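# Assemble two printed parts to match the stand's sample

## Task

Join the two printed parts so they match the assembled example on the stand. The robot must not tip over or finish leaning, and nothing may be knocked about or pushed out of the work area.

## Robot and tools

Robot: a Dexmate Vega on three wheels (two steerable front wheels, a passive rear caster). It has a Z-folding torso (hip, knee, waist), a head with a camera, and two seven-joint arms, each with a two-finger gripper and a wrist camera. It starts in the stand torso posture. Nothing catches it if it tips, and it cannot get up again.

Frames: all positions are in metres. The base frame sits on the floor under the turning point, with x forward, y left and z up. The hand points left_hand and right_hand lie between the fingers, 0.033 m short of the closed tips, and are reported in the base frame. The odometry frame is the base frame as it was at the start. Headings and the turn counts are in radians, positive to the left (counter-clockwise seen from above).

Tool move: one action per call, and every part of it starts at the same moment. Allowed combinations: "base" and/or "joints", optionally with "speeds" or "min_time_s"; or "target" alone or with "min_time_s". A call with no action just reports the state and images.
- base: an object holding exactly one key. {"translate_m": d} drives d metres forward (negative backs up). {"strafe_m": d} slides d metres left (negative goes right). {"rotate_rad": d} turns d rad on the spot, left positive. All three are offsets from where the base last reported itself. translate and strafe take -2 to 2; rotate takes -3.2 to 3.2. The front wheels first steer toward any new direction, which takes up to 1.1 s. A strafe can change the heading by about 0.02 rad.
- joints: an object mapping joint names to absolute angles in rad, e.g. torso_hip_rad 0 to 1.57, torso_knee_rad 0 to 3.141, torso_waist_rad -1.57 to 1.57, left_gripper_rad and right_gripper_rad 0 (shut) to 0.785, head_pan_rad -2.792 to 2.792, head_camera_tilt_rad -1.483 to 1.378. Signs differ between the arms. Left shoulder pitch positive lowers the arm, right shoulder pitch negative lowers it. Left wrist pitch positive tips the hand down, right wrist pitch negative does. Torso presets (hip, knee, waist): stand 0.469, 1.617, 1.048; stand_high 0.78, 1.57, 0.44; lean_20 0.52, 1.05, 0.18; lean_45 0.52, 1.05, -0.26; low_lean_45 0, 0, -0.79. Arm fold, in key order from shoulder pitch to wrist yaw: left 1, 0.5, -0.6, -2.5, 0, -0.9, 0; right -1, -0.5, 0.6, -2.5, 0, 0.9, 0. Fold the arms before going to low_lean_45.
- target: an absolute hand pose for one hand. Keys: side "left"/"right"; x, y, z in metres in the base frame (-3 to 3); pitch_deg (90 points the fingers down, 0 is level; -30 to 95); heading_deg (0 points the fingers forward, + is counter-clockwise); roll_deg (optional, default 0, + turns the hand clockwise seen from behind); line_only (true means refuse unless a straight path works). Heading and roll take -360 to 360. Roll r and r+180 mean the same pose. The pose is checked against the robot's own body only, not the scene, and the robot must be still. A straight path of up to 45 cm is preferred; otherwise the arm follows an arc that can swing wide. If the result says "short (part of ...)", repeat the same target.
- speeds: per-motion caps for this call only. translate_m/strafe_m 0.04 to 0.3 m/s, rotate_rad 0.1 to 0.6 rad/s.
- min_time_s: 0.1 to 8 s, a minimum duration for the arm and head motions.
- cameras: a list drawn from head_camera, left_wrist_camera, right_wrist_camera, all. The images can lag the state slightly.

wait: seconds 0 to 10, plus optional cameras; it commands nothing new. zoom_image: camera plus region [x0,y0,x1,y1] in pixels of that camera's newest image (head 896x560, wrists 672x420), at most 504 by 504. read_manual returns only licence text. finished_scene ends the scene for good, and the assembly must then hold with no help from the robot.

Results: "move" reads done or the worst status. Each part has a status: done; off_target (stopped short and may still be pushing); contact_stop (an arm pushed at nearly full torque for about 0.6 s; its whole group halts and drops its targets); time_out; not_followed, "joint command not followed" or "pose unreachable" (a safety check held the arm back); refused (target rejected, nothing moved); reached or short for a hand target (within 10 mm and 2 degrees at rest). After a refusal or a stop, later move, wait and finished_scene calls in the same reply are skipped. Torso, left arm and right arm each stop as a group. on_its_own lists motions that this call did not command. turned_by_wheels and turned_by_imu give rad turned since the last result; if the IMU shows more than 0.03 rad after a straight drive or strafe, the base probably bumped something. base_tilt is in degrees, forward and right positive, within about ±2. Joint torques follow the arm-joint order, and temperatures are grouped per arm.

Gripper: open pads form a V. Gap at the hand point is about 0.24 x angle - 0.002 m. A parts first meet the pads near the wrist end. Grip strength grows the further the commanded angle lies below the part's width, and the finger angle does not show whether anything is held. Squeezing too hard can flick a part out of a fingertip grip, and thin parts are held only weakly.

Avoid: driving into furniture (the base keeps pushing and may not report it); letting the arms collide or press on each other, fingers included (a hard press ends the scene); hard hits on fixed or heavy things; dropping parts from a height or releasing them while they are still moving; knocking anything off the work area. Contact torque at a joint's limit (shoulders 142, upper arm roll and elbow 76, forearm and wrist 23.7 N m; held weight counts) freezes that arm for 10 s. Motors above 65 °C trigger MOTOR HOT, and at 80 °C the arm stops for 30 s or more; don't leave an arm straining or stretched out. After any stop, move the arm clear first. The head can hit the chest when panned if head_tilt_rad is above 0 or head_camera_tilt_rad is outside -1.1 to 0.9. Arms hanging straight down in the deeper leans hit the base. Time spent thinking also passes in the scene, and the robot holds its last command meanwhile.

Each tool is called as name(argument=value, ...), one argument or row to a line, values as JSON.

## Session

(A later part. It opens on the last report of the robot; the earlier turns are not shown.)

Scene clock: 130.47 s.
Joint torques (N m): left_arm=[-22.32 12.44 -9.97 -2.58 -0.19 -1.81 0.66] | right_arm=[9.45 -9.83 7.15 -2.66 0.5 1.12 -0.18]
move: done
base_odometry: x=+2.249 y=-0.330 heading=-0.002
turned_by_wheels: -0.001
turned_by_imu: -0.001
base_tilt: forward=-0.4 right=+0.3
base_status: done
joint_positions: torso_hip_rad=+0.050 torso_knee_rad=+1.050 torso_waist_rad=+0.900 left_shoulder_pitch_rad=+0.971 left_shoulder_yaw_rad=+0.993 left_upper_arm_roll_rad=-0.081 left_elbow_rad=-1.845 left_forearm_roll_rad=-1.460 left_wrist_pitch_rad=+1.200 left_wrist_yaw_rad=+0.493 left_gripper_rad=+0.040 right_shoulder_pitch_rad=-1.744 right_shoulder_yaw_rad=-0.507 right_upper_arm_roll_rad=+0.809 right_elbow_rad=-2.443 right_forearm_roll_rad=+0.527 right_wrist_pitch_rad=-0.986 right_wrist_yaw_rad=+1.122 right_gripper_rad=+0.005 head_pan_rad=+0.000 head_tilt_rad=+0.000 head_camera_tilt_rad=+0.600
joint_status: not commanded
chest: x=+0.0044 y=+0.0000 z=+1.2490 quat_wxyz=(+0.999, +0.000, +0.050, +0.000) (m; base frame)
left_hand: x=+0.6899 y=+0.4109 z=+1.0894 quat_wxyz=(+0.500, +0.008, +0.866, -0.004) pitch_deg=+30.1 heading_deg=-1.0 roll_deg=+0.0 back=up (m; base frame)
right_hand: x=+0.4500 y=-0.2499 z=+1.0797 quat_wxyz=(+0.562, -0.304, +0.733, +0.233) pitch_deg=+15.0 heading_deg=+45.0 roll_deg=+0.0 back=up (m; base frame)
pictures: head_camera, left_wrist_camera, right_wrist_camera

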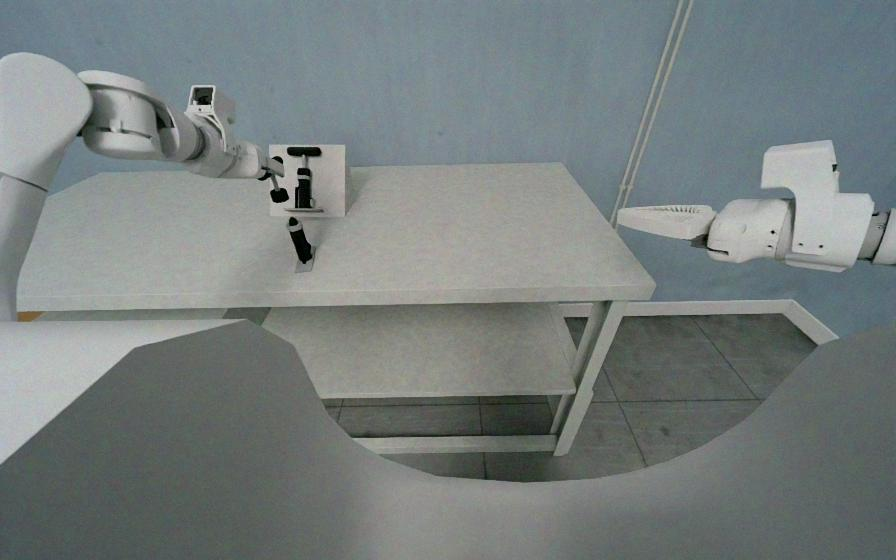

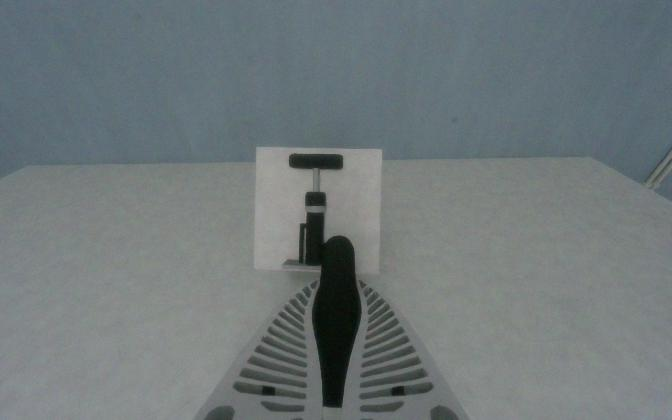

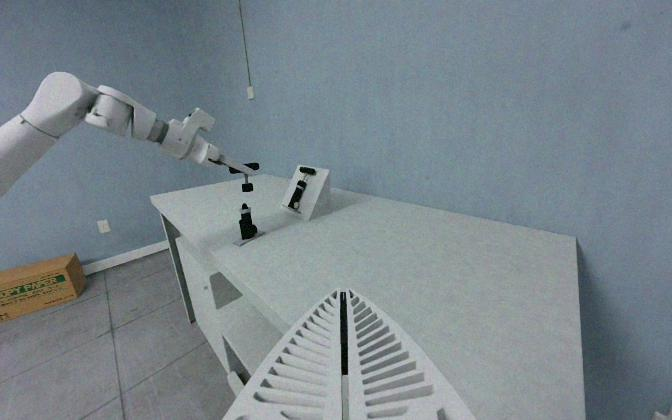

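move(
  target={"side": "left", "x": 0.6525, "y": 0.375, "z": 1.085, "pitch_deg": 30, "heading_deg": 12, "line_only": true},
  cameras=["all"],
)

zoom_image(
  camera="right_wrist_camera",
  region=[190, 130, 310, 260],
)

zoom_image(
  camera="head_camera",
  region=[230, 150, 370, 290],
)

zoom_image(
  camera="left_wrist_camera",
  region=[200, 180, 480, 420],
)

Scene clock: 136.83 s.
Joint torques (N m): left_arm=[-21.53 10.22 -8.39 0.34 0.73 -1.65 0.5] | right_arm=[12.55 -7.71 7.52 -3.07 0.64 0.56 -0.25]
move: done
base_odometry: x=+2.249 y=-0.330 heading=-0.002
turned_by_wheels: +0.000
turned_by_imu: -0.002
base_tilt: forward=-0.1 right=+0.2
base_status: not commanded
joint_positions: torso_hip_rad=+0.050 torso_knee_rad=+1.050 torso_waist_rad=+0.900 left_shoulder_pitch_rad=+0.909 left_shoulder_yaw_rad=+1.340 left_upper_arm_roll_rad=+0.327 left_elbow_rad=-2.135 left_forearm_roll_rad=-2.016 left_wrist_pitch_rad=+0.611 left_wrist_yaw_rad=+1.086 left_gripper_rad=+0.040 right_shoulder_pitch_rad=-1.744 right_shoulder_yaw_rad=-0.507 right_upper_arm_roll_rad=+0.809 right_elbow_rad=-2.443 right_forearm_roll_rad=+0.527 right_wrist_pitch_rad=-0.986 right_wrist_yaw_rad=+1.122 right_gripper_rad=+0.005 head_pan_rad=+0.000 head_tilt_rad=+0.000 head_camera_tilt_rad=+0.600
joint_status: not commanded
chest: x=+0.0044 y=+0.0000 z=+1.2490 quat_wxyz=(+0.999, +0.000, +0.050, +0.000) (m; base frame)
left_hand: x=+0.6529 y=+0.3744 z=+1.0852 quat_wxyz=(+0.498, -0.089, +0.861, +0.052) pitch_deg=+30.0 heading_deg=+11.9 roll_deg=+0.0 back=up (m; base frame)
left_hand_status: reached (straight line, planned for 3.7 s): 1 mm and 0.2 deg off.
right_hand: x=+0.4500 y=-0.2499 z=+1.0797 quat_wxyz=(+0.562, -0.304, +0.733, +0.233) pitch_deg=+15.0 heading_deg=+45.0 roll_deg=+0.0 back=up (m; base frame)
pictures: head_camera, left_wrist_camera, right_wrist_camera

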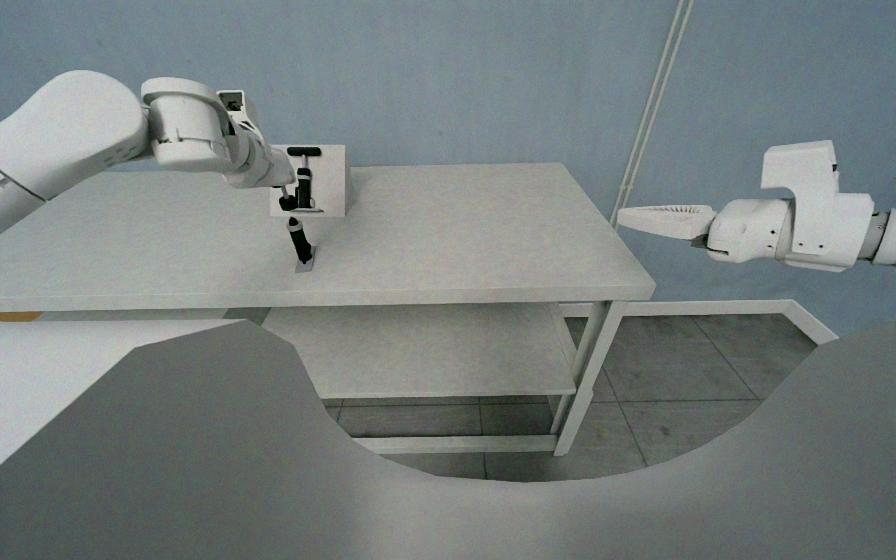

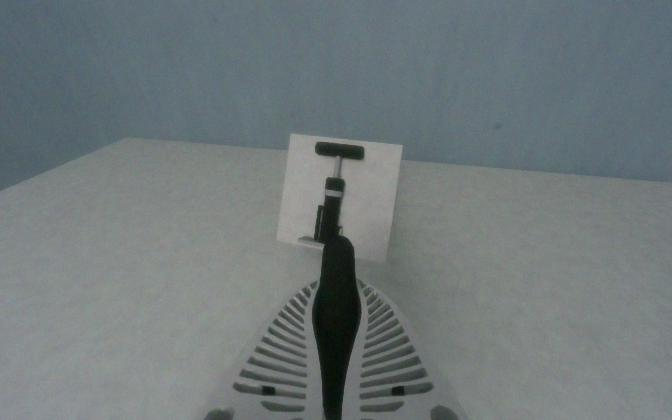

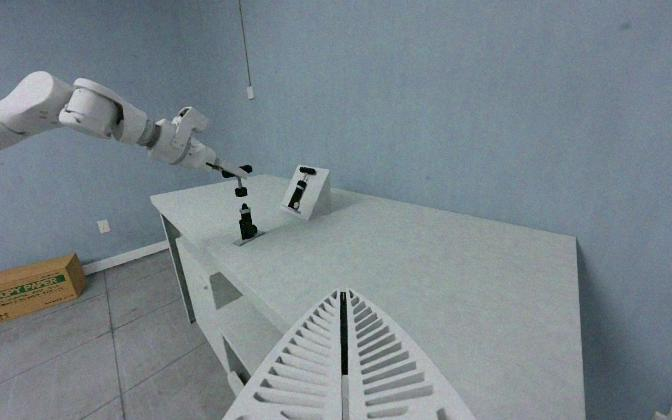

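Scaled by 3.877 from the camera's 672x420 image, which has a finer 960x600 frame.

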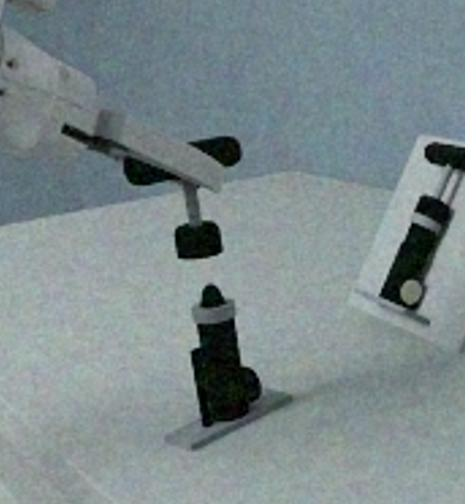

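Scaled by 3.600 from the camera's 896x560 image, which has a finer 960x600 frame.

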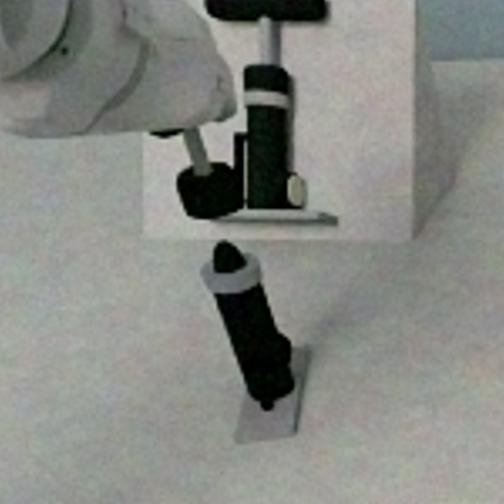

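Scaled by 1.800 from the camera's 672x420 image, which has a finer 960x600 frame.

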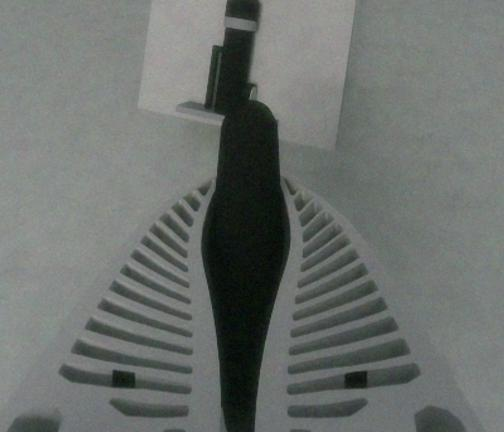

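zoom_image(
  camera="head_camera",
  region=[260, 170, 330, 240],
)

zoom_image(
  camera="right_wrist_camera",
  region=[215, 150, 275, 215],
)

Scaled by 7.200 from the camera's 896x560 image, which has a finer 960x600 frame.

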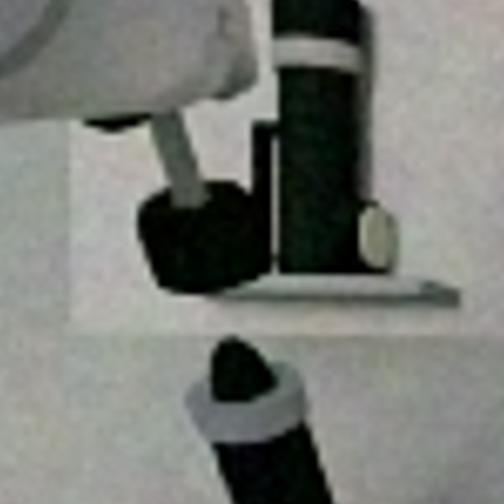

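Scaled by 7.754 from the camera's 672x420 image, which has a finer 960x600 frame.

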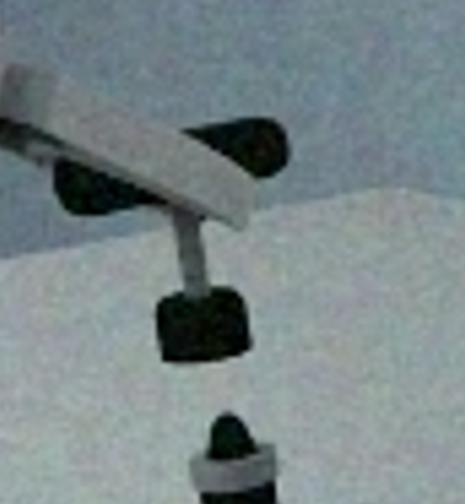

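move(
  target={"side": "right", "x": 0.6, "y": 0.1, "z": 1.03, "pitch_deg": 10, "heading_deg": 75, "line_only": true},
  cameras=["all"],
)

zoom_image(
  camera="right_wrist_camera",
  region=[270, 130, 410, 290],
)

zoom_image(
  camera="head_camera",
  region=[260, 170, 330, 240],
)

Scene clock: 146.70 s.
Joint torques (N m): left_arm=[-21.55 9.55 -8.53 -0.04 0.42 -1.39 0.38] | right_arm=[26.09 0.04 2.53 -5.77 0.58 0.8 0.19]
move: done
base_odometry: x=+2.249 y=-0.330 heading=-0.002
turned_by_wheels: +0.000
turned_by_imu: -0.002
base_tilt: forward=-0.2 right=+0.2
base_status: not commanded
joint_positions: torso_hip_rad=+0.050 torso_knee_rad=+1.050 torso_waist_rad=+0.900 left_shoulder_pitch_rad=+0.908 left_shoulder_yaw_rad=+1.343 left_upper_arm_roll_rad=+0.331 left_elbow_rad=-2.136 left_forearm_roll_rad=-2.018 left_wrist_pitch_rad=+0.607 left_wrist_yaw_rad=+1.087 left_gripper_rad=+0.040 right_shoulder_pitch_rad=-0.954 right_shoulder_yaw_rad=-0.323 right_upper_arm_roll_rad=-0.340 right_elbow_rad=-1.630 right_forearm_roll_rad=+0.326 right_wrist_pitch_rad=-0.535 right_wrist_yaw_rad=+1.005 right_gripper_rad=+0.005 head_pan_rad=+0.000 head_tilt_rad=+0.000 head_camera_tilt_rad=+0.600
joint_status: not commanded
chest: x=+0.0044 y=+0.0000 z=+1.2490 quat_wxyz=(+0.999, +0.000, +0.050, +0.000) (m; base frame)
left_hand: x=+0.6524 y=+0.3748 z=+1.0846 quat_wxyz=(+0.497, -0.090, +0.861, +0.052) pitch_deg=+30.0 heading_deg=+12.0 roll_deg=+0.0 back=up (m; base frame)
right_hand: x=+0.5997 y=+0.0987 z=+1.0300 quat_wxyz=(+0.510, -0.465, +0.608, +0.391) pitch_deg=+10.0 heading_deg=+74.9 roll_deg=+0.0 back=up (m; base frame)
right_hand_status: reached (straight line, planned for 4.4 s): 1 mm and 0.1 deg off.
pictures: head_camera, left_wrist_camera, right_wrist_camera

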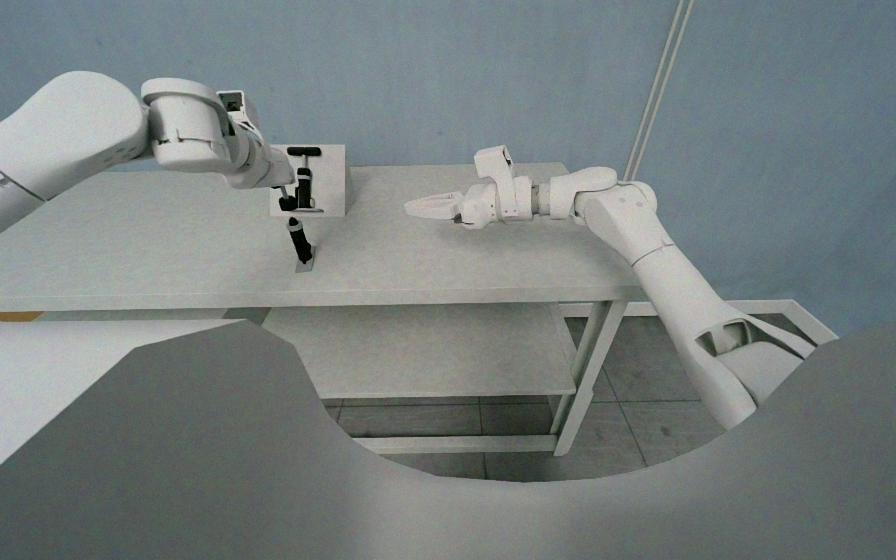

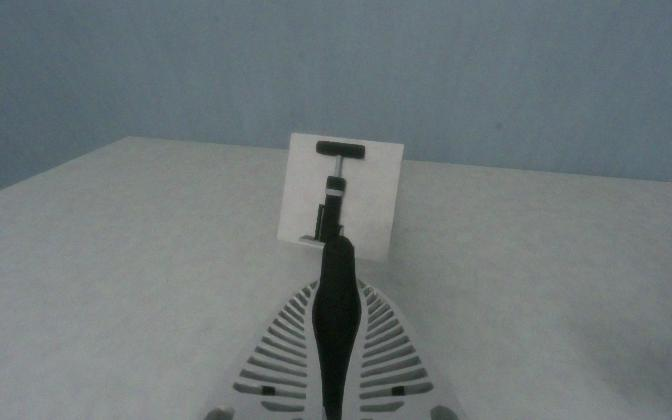

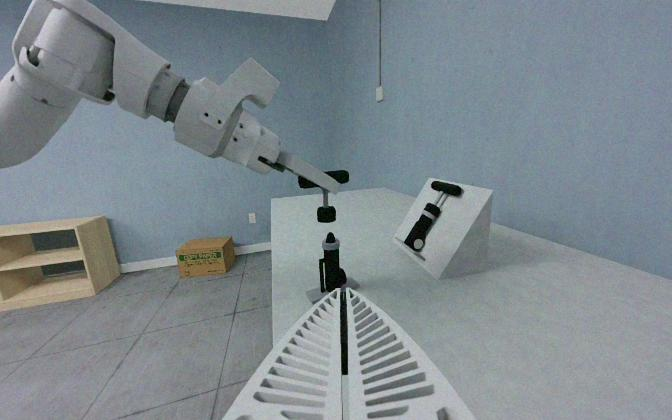

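Scaled by 3.150 from the camera's 672x420 image, which has a finer 960x600 frame.

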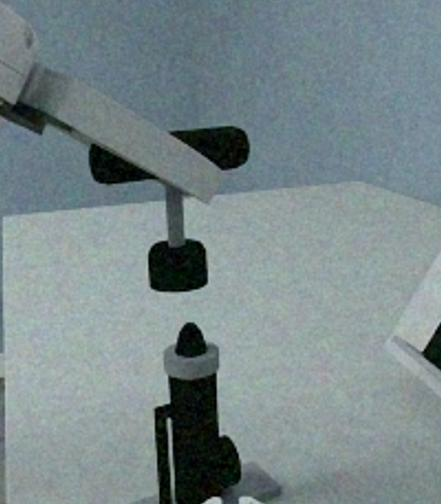

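Scaled by 7.200 from the camera's 896x560 image, which has a finer 960x600 frame.

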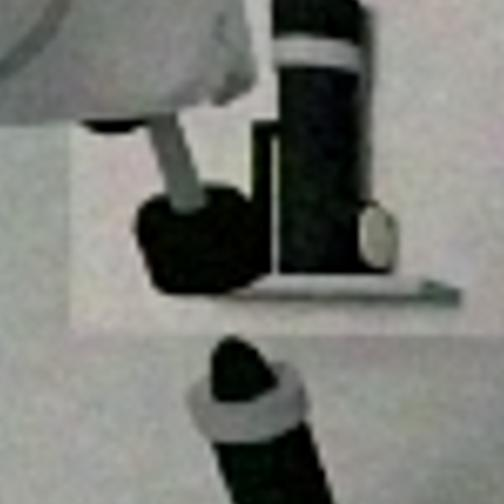

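zoom_image(
  camera="right_wrist_camera",
  region=[290, 160, 370, 260],
)

zoom_image(
  camera="right_wrist_camera",
  region=[300, 220, 380, 300],
)

Scaled by 5.040 from the camera's 672x420 image, which has a finer 960x600 frame.

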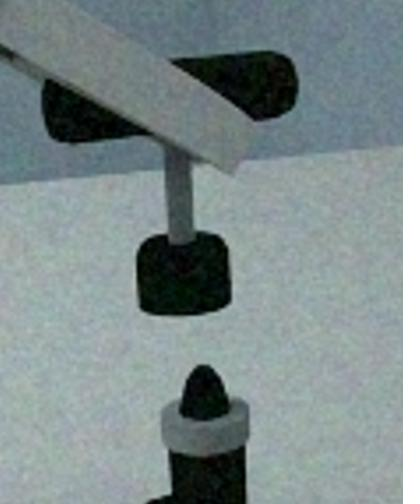

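Scaled by 6.300 from the camera's 672x420 image, which has a finer 960x600 frame.

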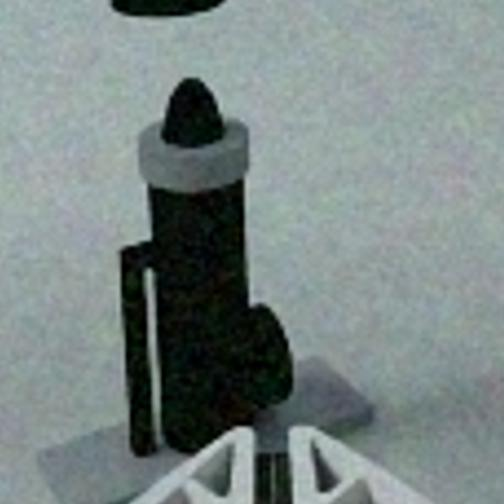

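zoom_image(
  camera="right_wrist_camera",
  region=[290, 160, 360, 200],
)

zoom_image(
  camera="right_wrist_camera",
  region=[295, 265, 375, 310],
)

Scaled by 7.200 from the camera's 672x420 image, which has a finer 960x600 frame.

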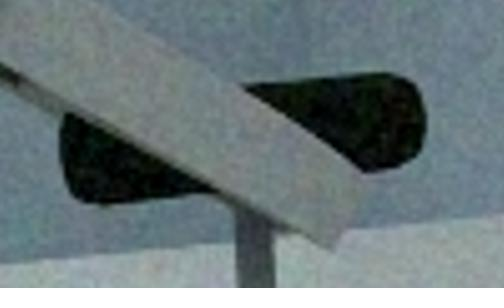

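Scaled by 6.300 from the camera's 672x420 image, which has a finer 960x600 frame.

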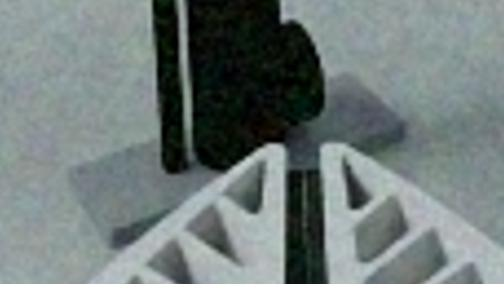

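move(
  target={"side": "left", "x": 0.6614, "y": 0.3825, "z": 1.068, "pitch_deg": 30, "heading_deg": 12, "line_only": true},
  cameras=["head_camera", "right_wrist_camera"],
)

zoom_image(
  camera="right_wrist_camera",
  region=[290, 160, 370, 260],
)

zoom_image(
  camera="head_camera",
  region=[260, 170, 330, 240],
)

Scene clock: 156.57 s.
Joint torques (N m): left_arm=[-7.4 7 -9.5 1.26 1.1 -1.48 -0.29] | right_arm=[26.83 0.56 3.09 -4.62 0.56 2.89 -0.26]
move: done
base_odometry: x=+2.249 y=-0.330 heading=-0.002
turned_by_wheels: +0.000
turned_by_imu: -0.001
base_tilt: forward=-0.4 right=+0.0
base_status: not commanded
joint_positions: torso_hip_rad=+0.050 torso_knee_rad=+1.050 torso_waist_rad=+0.900 left_shoulder_pitch_rad=+0.928 left_shoulder_yaw_rad=+1.333 left_upper_arm_roll_rad=+0.348 left_elbow_rad=-2.104 left_forearm_roll_rad=-1.961 left_wrist_pitch_rad=+0.597 left_wrist_yaw_rad=+1.038 left_gripper_rad=+0.040 right_shoulder_pitch_rad=-0.951 right_shoulder_yaw_rad=-0.322 right_upper_arm_roll_rad=-0.342 right_elbow_rad=-1.626 right_forearm_roll_rad=+0.325 right_wrist_pitch_rad=-0.533 right_wrist_yaw_rad=+1.006 right_gripper_rad=+0.005 head_pan_rad=+0.000 head_tilt_rad=+0.000 head_camera_tilt_rad=+0.600
joint_status: not commanded
chest: x=+0.0044 y=+0.0000 z=+1.2490 quat_wxyz=(+0.999, +0.000, +0.050, +0.000) (m; base frame)
left_hand: x=+0.6607 y=+0.3819 z=+1.0692 quat_wxyz=(+0.497, -0.090, +0.861, +0.052) pitch_deg=+30.0 heading_deg=+12.0 roll_deg=+0.0 back=up (m; base frame)
left_hand_status: reached (straight line, planned for 0.5 s): 2 mm and 0.0 deg off.
right_hand: x=+0.6000 y=+0.0998 z=+1.0298 quat_wxyz=(+0.510, -0.466, +0.608, +0.391) pitch_deg=+10.0 heading_deg=+75.0 roll_deg=+0.0 back=up (m; base frame)
pictures: head_camera, right_wrist_camera

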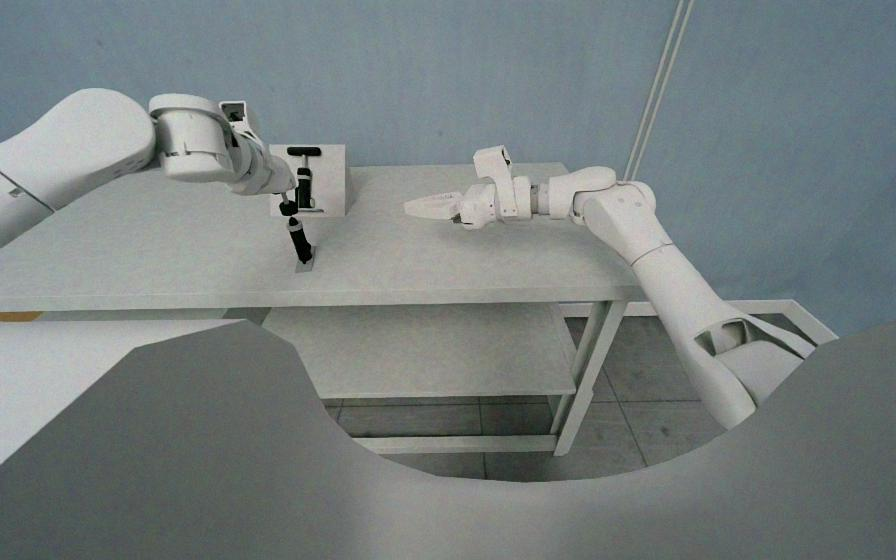

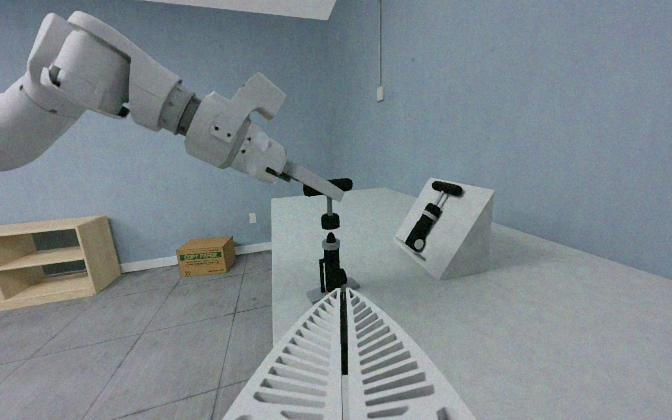

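Scaled by 5.040 from the camera's 672x420 image, which has a finer 960x600 frame.

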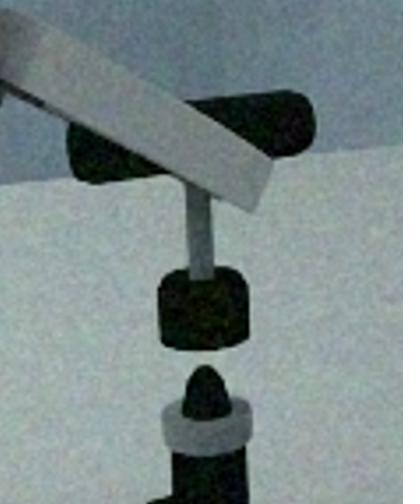

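Scaled by 7.200 from the camera's 896x560 image, which has a finer 960x600 frame.

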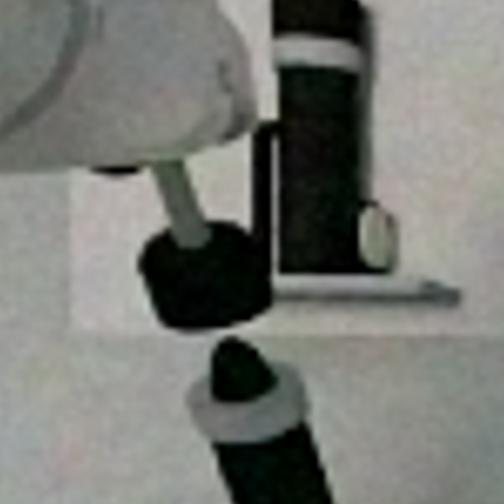

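move(
  target={"side": "left", "x": 0.6616, "y": 0.382, "z": 1.05, "pitch_deg": 30, "heading_deg": 12, "line_only": true},
  min_time_s=1.5,
  cameras=["head_camera", "right_wrist_camera"],
)

zoom_image(
  camera="right_wrist_camera",
  region=[290, 170, 370, 270],
)

zoom_image(
  camera="head_camera",
  region=[260, 170, 330, 240],
)

Scene clock: 159.87 s.
Joint torques (N m): left_arm=[-7.8 5.67 -9.08 -0.06 1.29 -1.15 0.39] | right_arm=[25.46 1.51 2.98 -5.57 1.05 2.06 0.33]
move: done
base_odometry: x=+2.249 y=-0.330 heading=-0.002
turned_by_wheels: +0.000
turned_by_imu: -0.001
base_tilt: forward=-0.3 right=+0.0
base_status: not commanded
joint_positions: torso_hip_rad=+0.050 torso_knee_rad=+1.050 torso_waist_rad=+0.900 left_shoulder_pitch_rad=+0.969 left_shoulder_yaw_rad=+1.332 left_upper_arm_roll_rad=+0.357 left_elbow_rad=-2.105 left_forearm_roll_rad=-1.919 left_wrist_pitch_rad=+0.563 left_wrist_yaw_rad=+1.013 left_gripper_rad=+0.040 right_shoulder_pitch_rad=-0.951 right_shoulder_yaw_rad=-0.322 right_upper_arm_roll_rad=-0.342 right_elbow_rad=-1.626 right_forearm_roll_rad=+0.325 right_wrist_pitch_rad=-0.533 right_wrist_yaw_rad=+1.006 right_gripper_rad=+0.005 head_pan_rad=+0.000 head_tilt_rad=+0.000 head_camera_tilt_rad=+0.600
joint_status: not commanded
chest: x=+0.0044 y=+0.0000 z=+1.2490 quat_wxyz=(+0.999, +0.000, +0.050, +0.000) (m; base frame)
left_hand: x=+0.6615 y=+0.3821 z=+1.0515 quat_wxyz=(+0.497, -0.091, +0.861, +0.052) pitch_deg=+30.0 heading_deg=+12.0 roll_deg=+0.0 back=up (m; base frame)
left_hand_status: reached (straight line, planned for 1.5 s): 2 mm and 0.0 deg off.
right_hand: x=+0.6000 y=+0.0998 z=+1.0298 quat_wxyz=(+0.510, -0.466, +0.608, +0.391) pitch_deg=+10.0 heading_deg=+75.0 roll_deg=+0.0 back=up (m; base frame)
pictures: head_camera, right_wrist_camera

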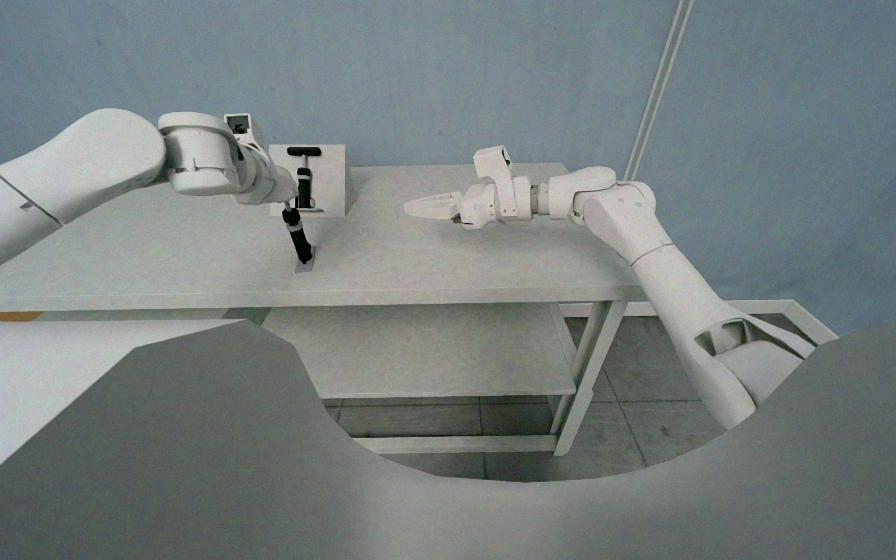

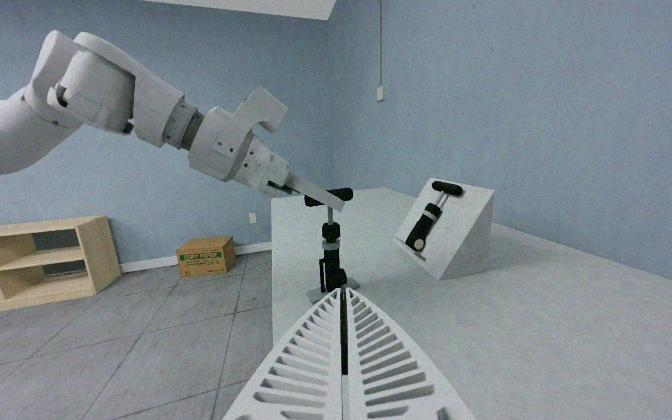

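Scaled by 5.040 from the camera's 672x420 image, which has a finer 960x600 frame.

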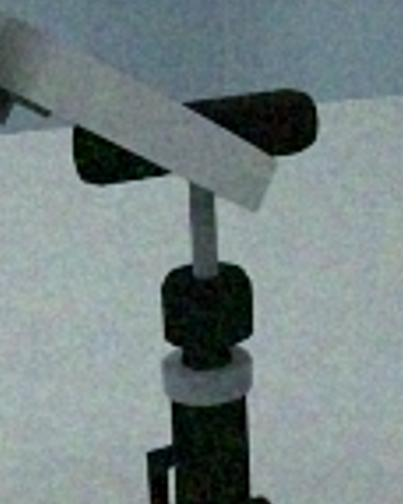

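Scaled by 7.200 from the camera's 896x560 image, which has a finer 960x600 frame.

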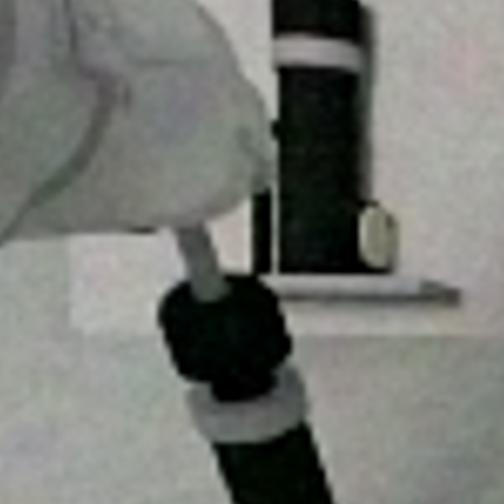

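move(
  target={"side": "left", "x": 0.6616, "y": 0.382, "z": 1.037, "pitch_deg": 30, "heading_deg": 12, "line_only": true},
  min_time_s=1.2,
  cameras=["head_camera", "right_wrist_camera"],
)

zoom_image(
  camera="right_wrist_camera",
  region=[290, 170, 370, 270],
)

zoom_image(
  camera="head_camera",
  region=[260, 170, 330, 240],
)

Scene clock: 162.50 s.
Joint torques (N m): left_arm=[-0.38 4.7 -1.7 1.77 0.03 -0.11 -0.22] | right_arm=[25.31 2.03 2.78 -5.16 0.39 1.59 0.09]
move: done
base_odometry: x=+2.249 y=-0.330 heading=-0.002
turned_by_wheels: +0.000
turned_by_imu: -0.001
base_tilt: forward=+0.0 right=+0.2
base_status: not commanded
joint_positions: torso_hip_rad=+0.050 torso_knee_rad=+1.050 torso_waist_rad=+0.900 left_shoulder_pitch_rad=+0.998 left_shoulder_yaw_rad=+1.331 left_upper_arm_roll_rad=+0.363 left_elbow_rad=-2.106 left_forearm_roll_rad=-1.888 left_wrist_pitch_rad=+0.536 left_wrist_yaw_rad=+0.995 left_gripper_rad=+0.040 right_shoulder_pitch_rad=-0.951 right_shoulder_yaw_rad=-0.322 right_upper_arm_roll_rad=-0.342 right_elbow_rad=-1.626 right_forearm_roll_rad=+0.325 right_wrist_pitch_rad=-0.533 right_wrist_yaw_rad=+1.006 right_gripper_rad=+0.005 head_pan_rad=+0.000 head_tilt_rad=+0.000 head_camera_tilt_rad=+0.600
joint_status: not commanded
chest: x=+0.0041 y=+0.0000 z=+1.2490 quat_wxyz=(+0.999, +0.000, +0.050, +0.000) (m; base frame)
left_hand: x=+0.6616 y=+0.3822 z=+1.0394 quat_wxyz=(+0.498, -0.091, +0.861, +0.052) pitch_deg=+29.9 heading_deg=+12.0 roll_deg=+0.0 back=up (m; base frame)
left_hand_status: reached (straight line, planned for 1.2 s): 2 mm and 0.1 deg off.
right_hand: x=+0.5998 y=+0.0998 z=+1.0300 quat_wxyz=(+0.510, -0.466, +0.608, +0.391) pitch_deg=+10.0 heading_deg=+75.0 roll_deg=+0.0 back=up (m; base frame)
pictures: head_camera, right_wrist_camera

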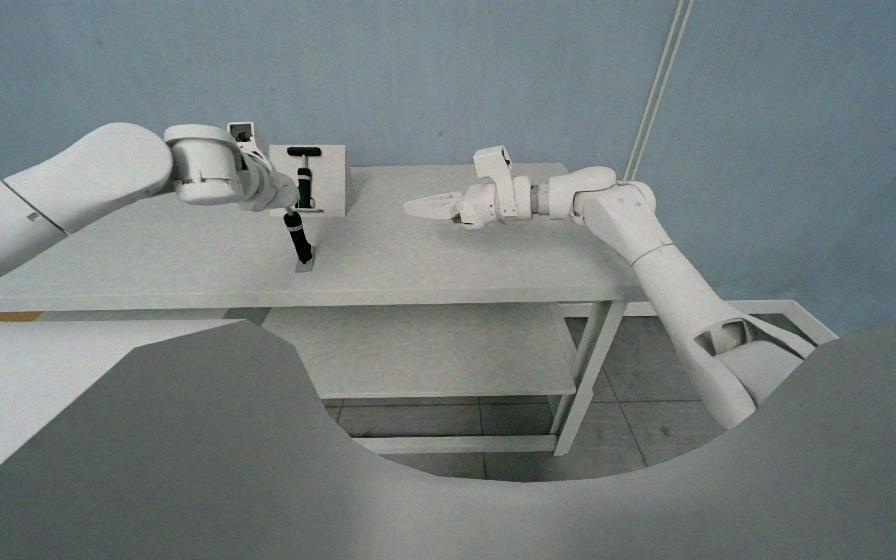

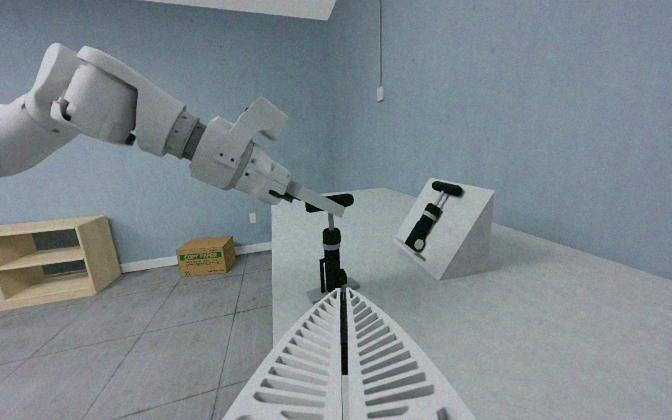

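Scaled by 5.040 from the camera's 672x420 image, which has a finer 960x600 frame.

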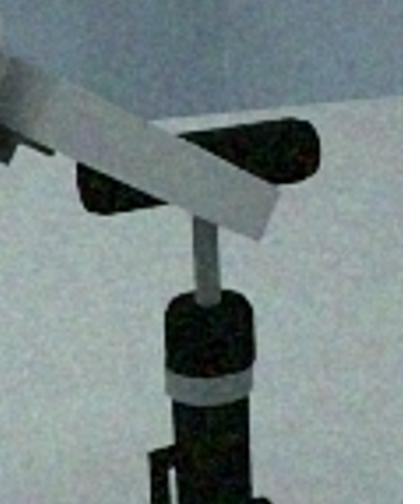

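Scaled by 7.200 from the camera's 896x560 image, which has a finer 960x600 frame.

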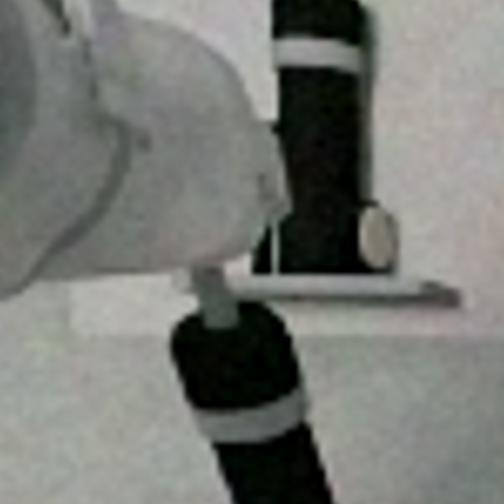

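zoom_image(
  camera="right_wrist_camera",
  region=[295, 185, 375, 235],
)

zoom_image(
  camera="right_wrist_camera",
  region=[295, 225, 375, 315],
)

zoom_image(
  camera="head_camera",
  region=[270, 190, 340, 280],
)

Scaled by 6.300 from the camera's 672x420 image, which has a finer 960x600 frame.

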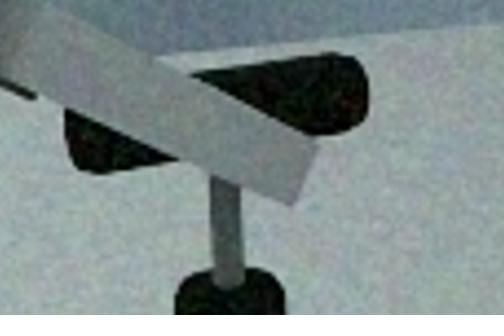

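Scaled by 5.600 from the camera's 672x420 image, which has a finer 960x600 frame.

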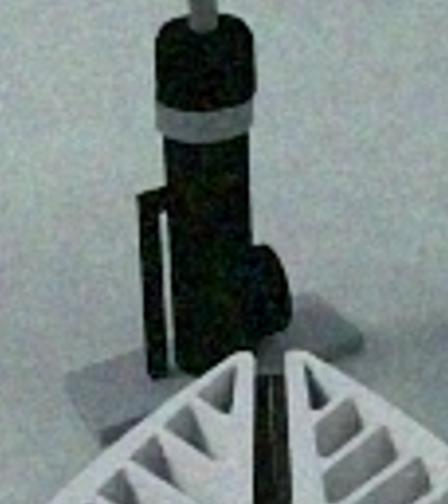

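Scaled by 5.600 from the camera's 896x560 image, which has a finer 960x600 frame.

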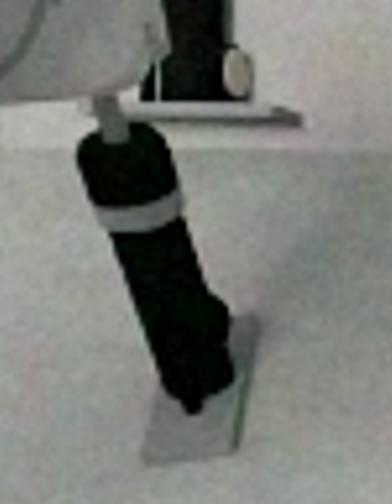

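move(
  joints={"left_gripper_rad": 0.35},
  min_time_s=1.0,
  cameras=["all"],
)

zoom_image(
  camera="right_wrist_camera",
  region=[280, 170, 380, 310],
)

zoom_image(
  camera="left_wrist_camera",
  region=[220, 200, 460, 420],
)

Scene clock: 165.07 s.
Joint torques (N m): left_arm=[-9.03 3.78 -7.85 -0.85 0.48 -1.31 -0.09] | right_arm=[25.17 3.74 1.4 -4.82 1.11 1.49 -0.11]
move: done
base_odometry: x=+2.249 y=-0.330 heading=-0.002
turned_by_wheels: +0.000
turned_by_imu: -0.001
base_tilt: forward=-0.3 right=+0.2
base_status: not commanded
joint_positions: torso_hip_rad=+0.050 torso_knee_rad=+1.050 torso_waist_rad=+0.900 left_shoulder_pitch_rad=+1.002 left_shoulder_yaw_rad=+1.331 left_upper_arm_roll_rad=+0.365 left_elbow_rad=-2.106 left_forearm_roll_rad=-1.885 left_wrist_pitch_rad=+0.534 left_wrist_yaw_rad=+0.993 left_gripper_rad=+0.350 right_shoulder_pitch_rad=-0.951 right_shoulder_yaw_rad=-0.321 right_upper_arm_roll_rad=-0.342 right_elbow_rad=-1.626 right_forearm_roll_rad=+0.325 right_wrist_pitch_rad=-0.533 right_wrist_yaw_rad=+1.006 right_gripper_rad=+0.005 head_pan_rad=+0.000 head_tilt_rad=+0.000 head_camera_tilt_rad=+0.600
joint_status: all done
chest: x=+0.0043 y=+0.0000 z=+1.2490 quat_wxyz=(+0.999, +0.000, +0.050, +0.000) (m; base frame)
left_hand: x=+0.6615 y=+0.3820 z=+1.0371 quat_wxyz=(+0.497, -0.090, +0.861, +0.052) pitch_deg=+30.0 heading_deg=+12.0 roll_deg=+0.0 back=up (m; base frame)
right_hand: x=+0.5999 y=+0.0998 z=+1.0299 quat_wxyz=(+0.510, -0.466, +0.608, +0.391) pitch_deg=+10.0 heading_deg=+75.0 roll_deg=+0.0 back=up (m; base frame)
pictures: head_camera, left_wrist_camera, right_wrist_camera

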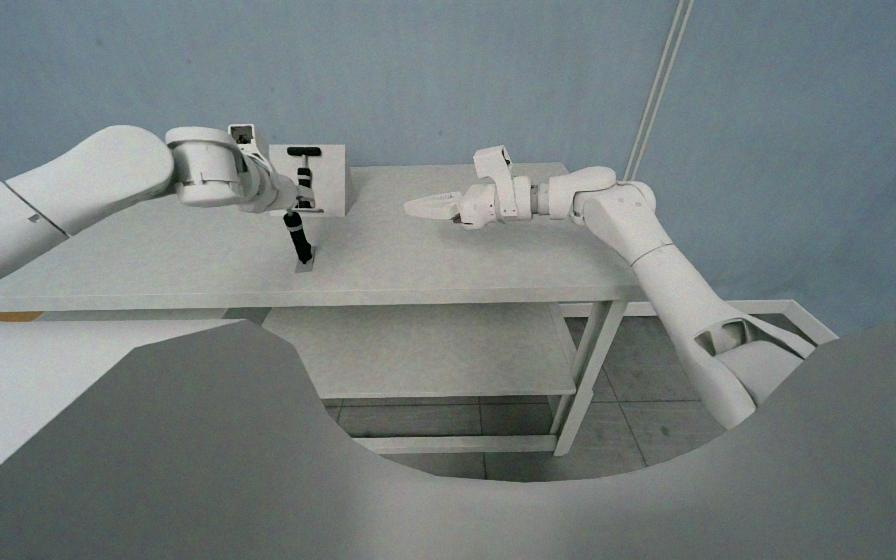

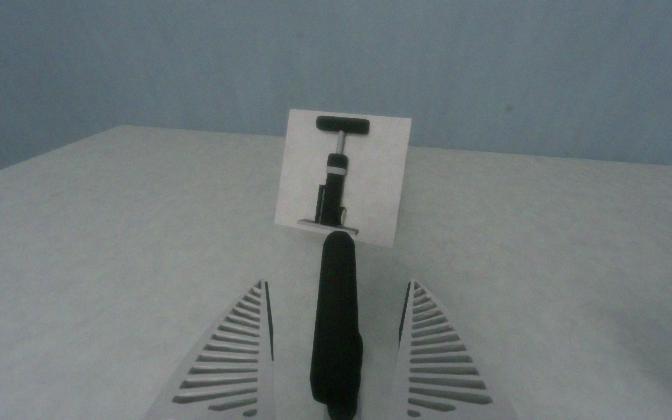

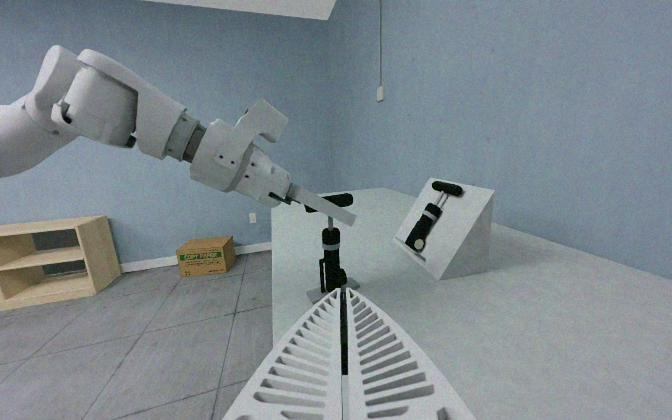

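Scaled by 3.600 from the camera's 672x420 image, which has a finer 960x600 frame.

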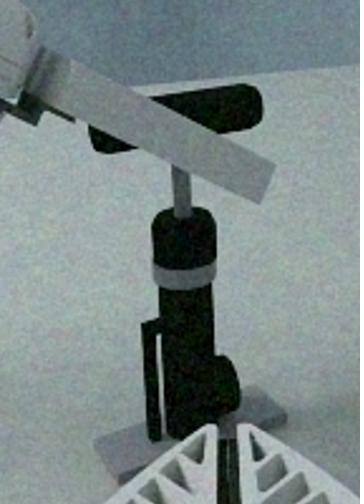

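Scaled by 2.100 from the camera's 672x420 image, which has a finer 960x600 frame.

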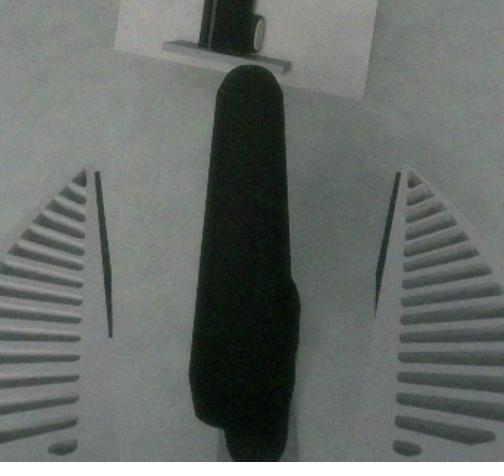

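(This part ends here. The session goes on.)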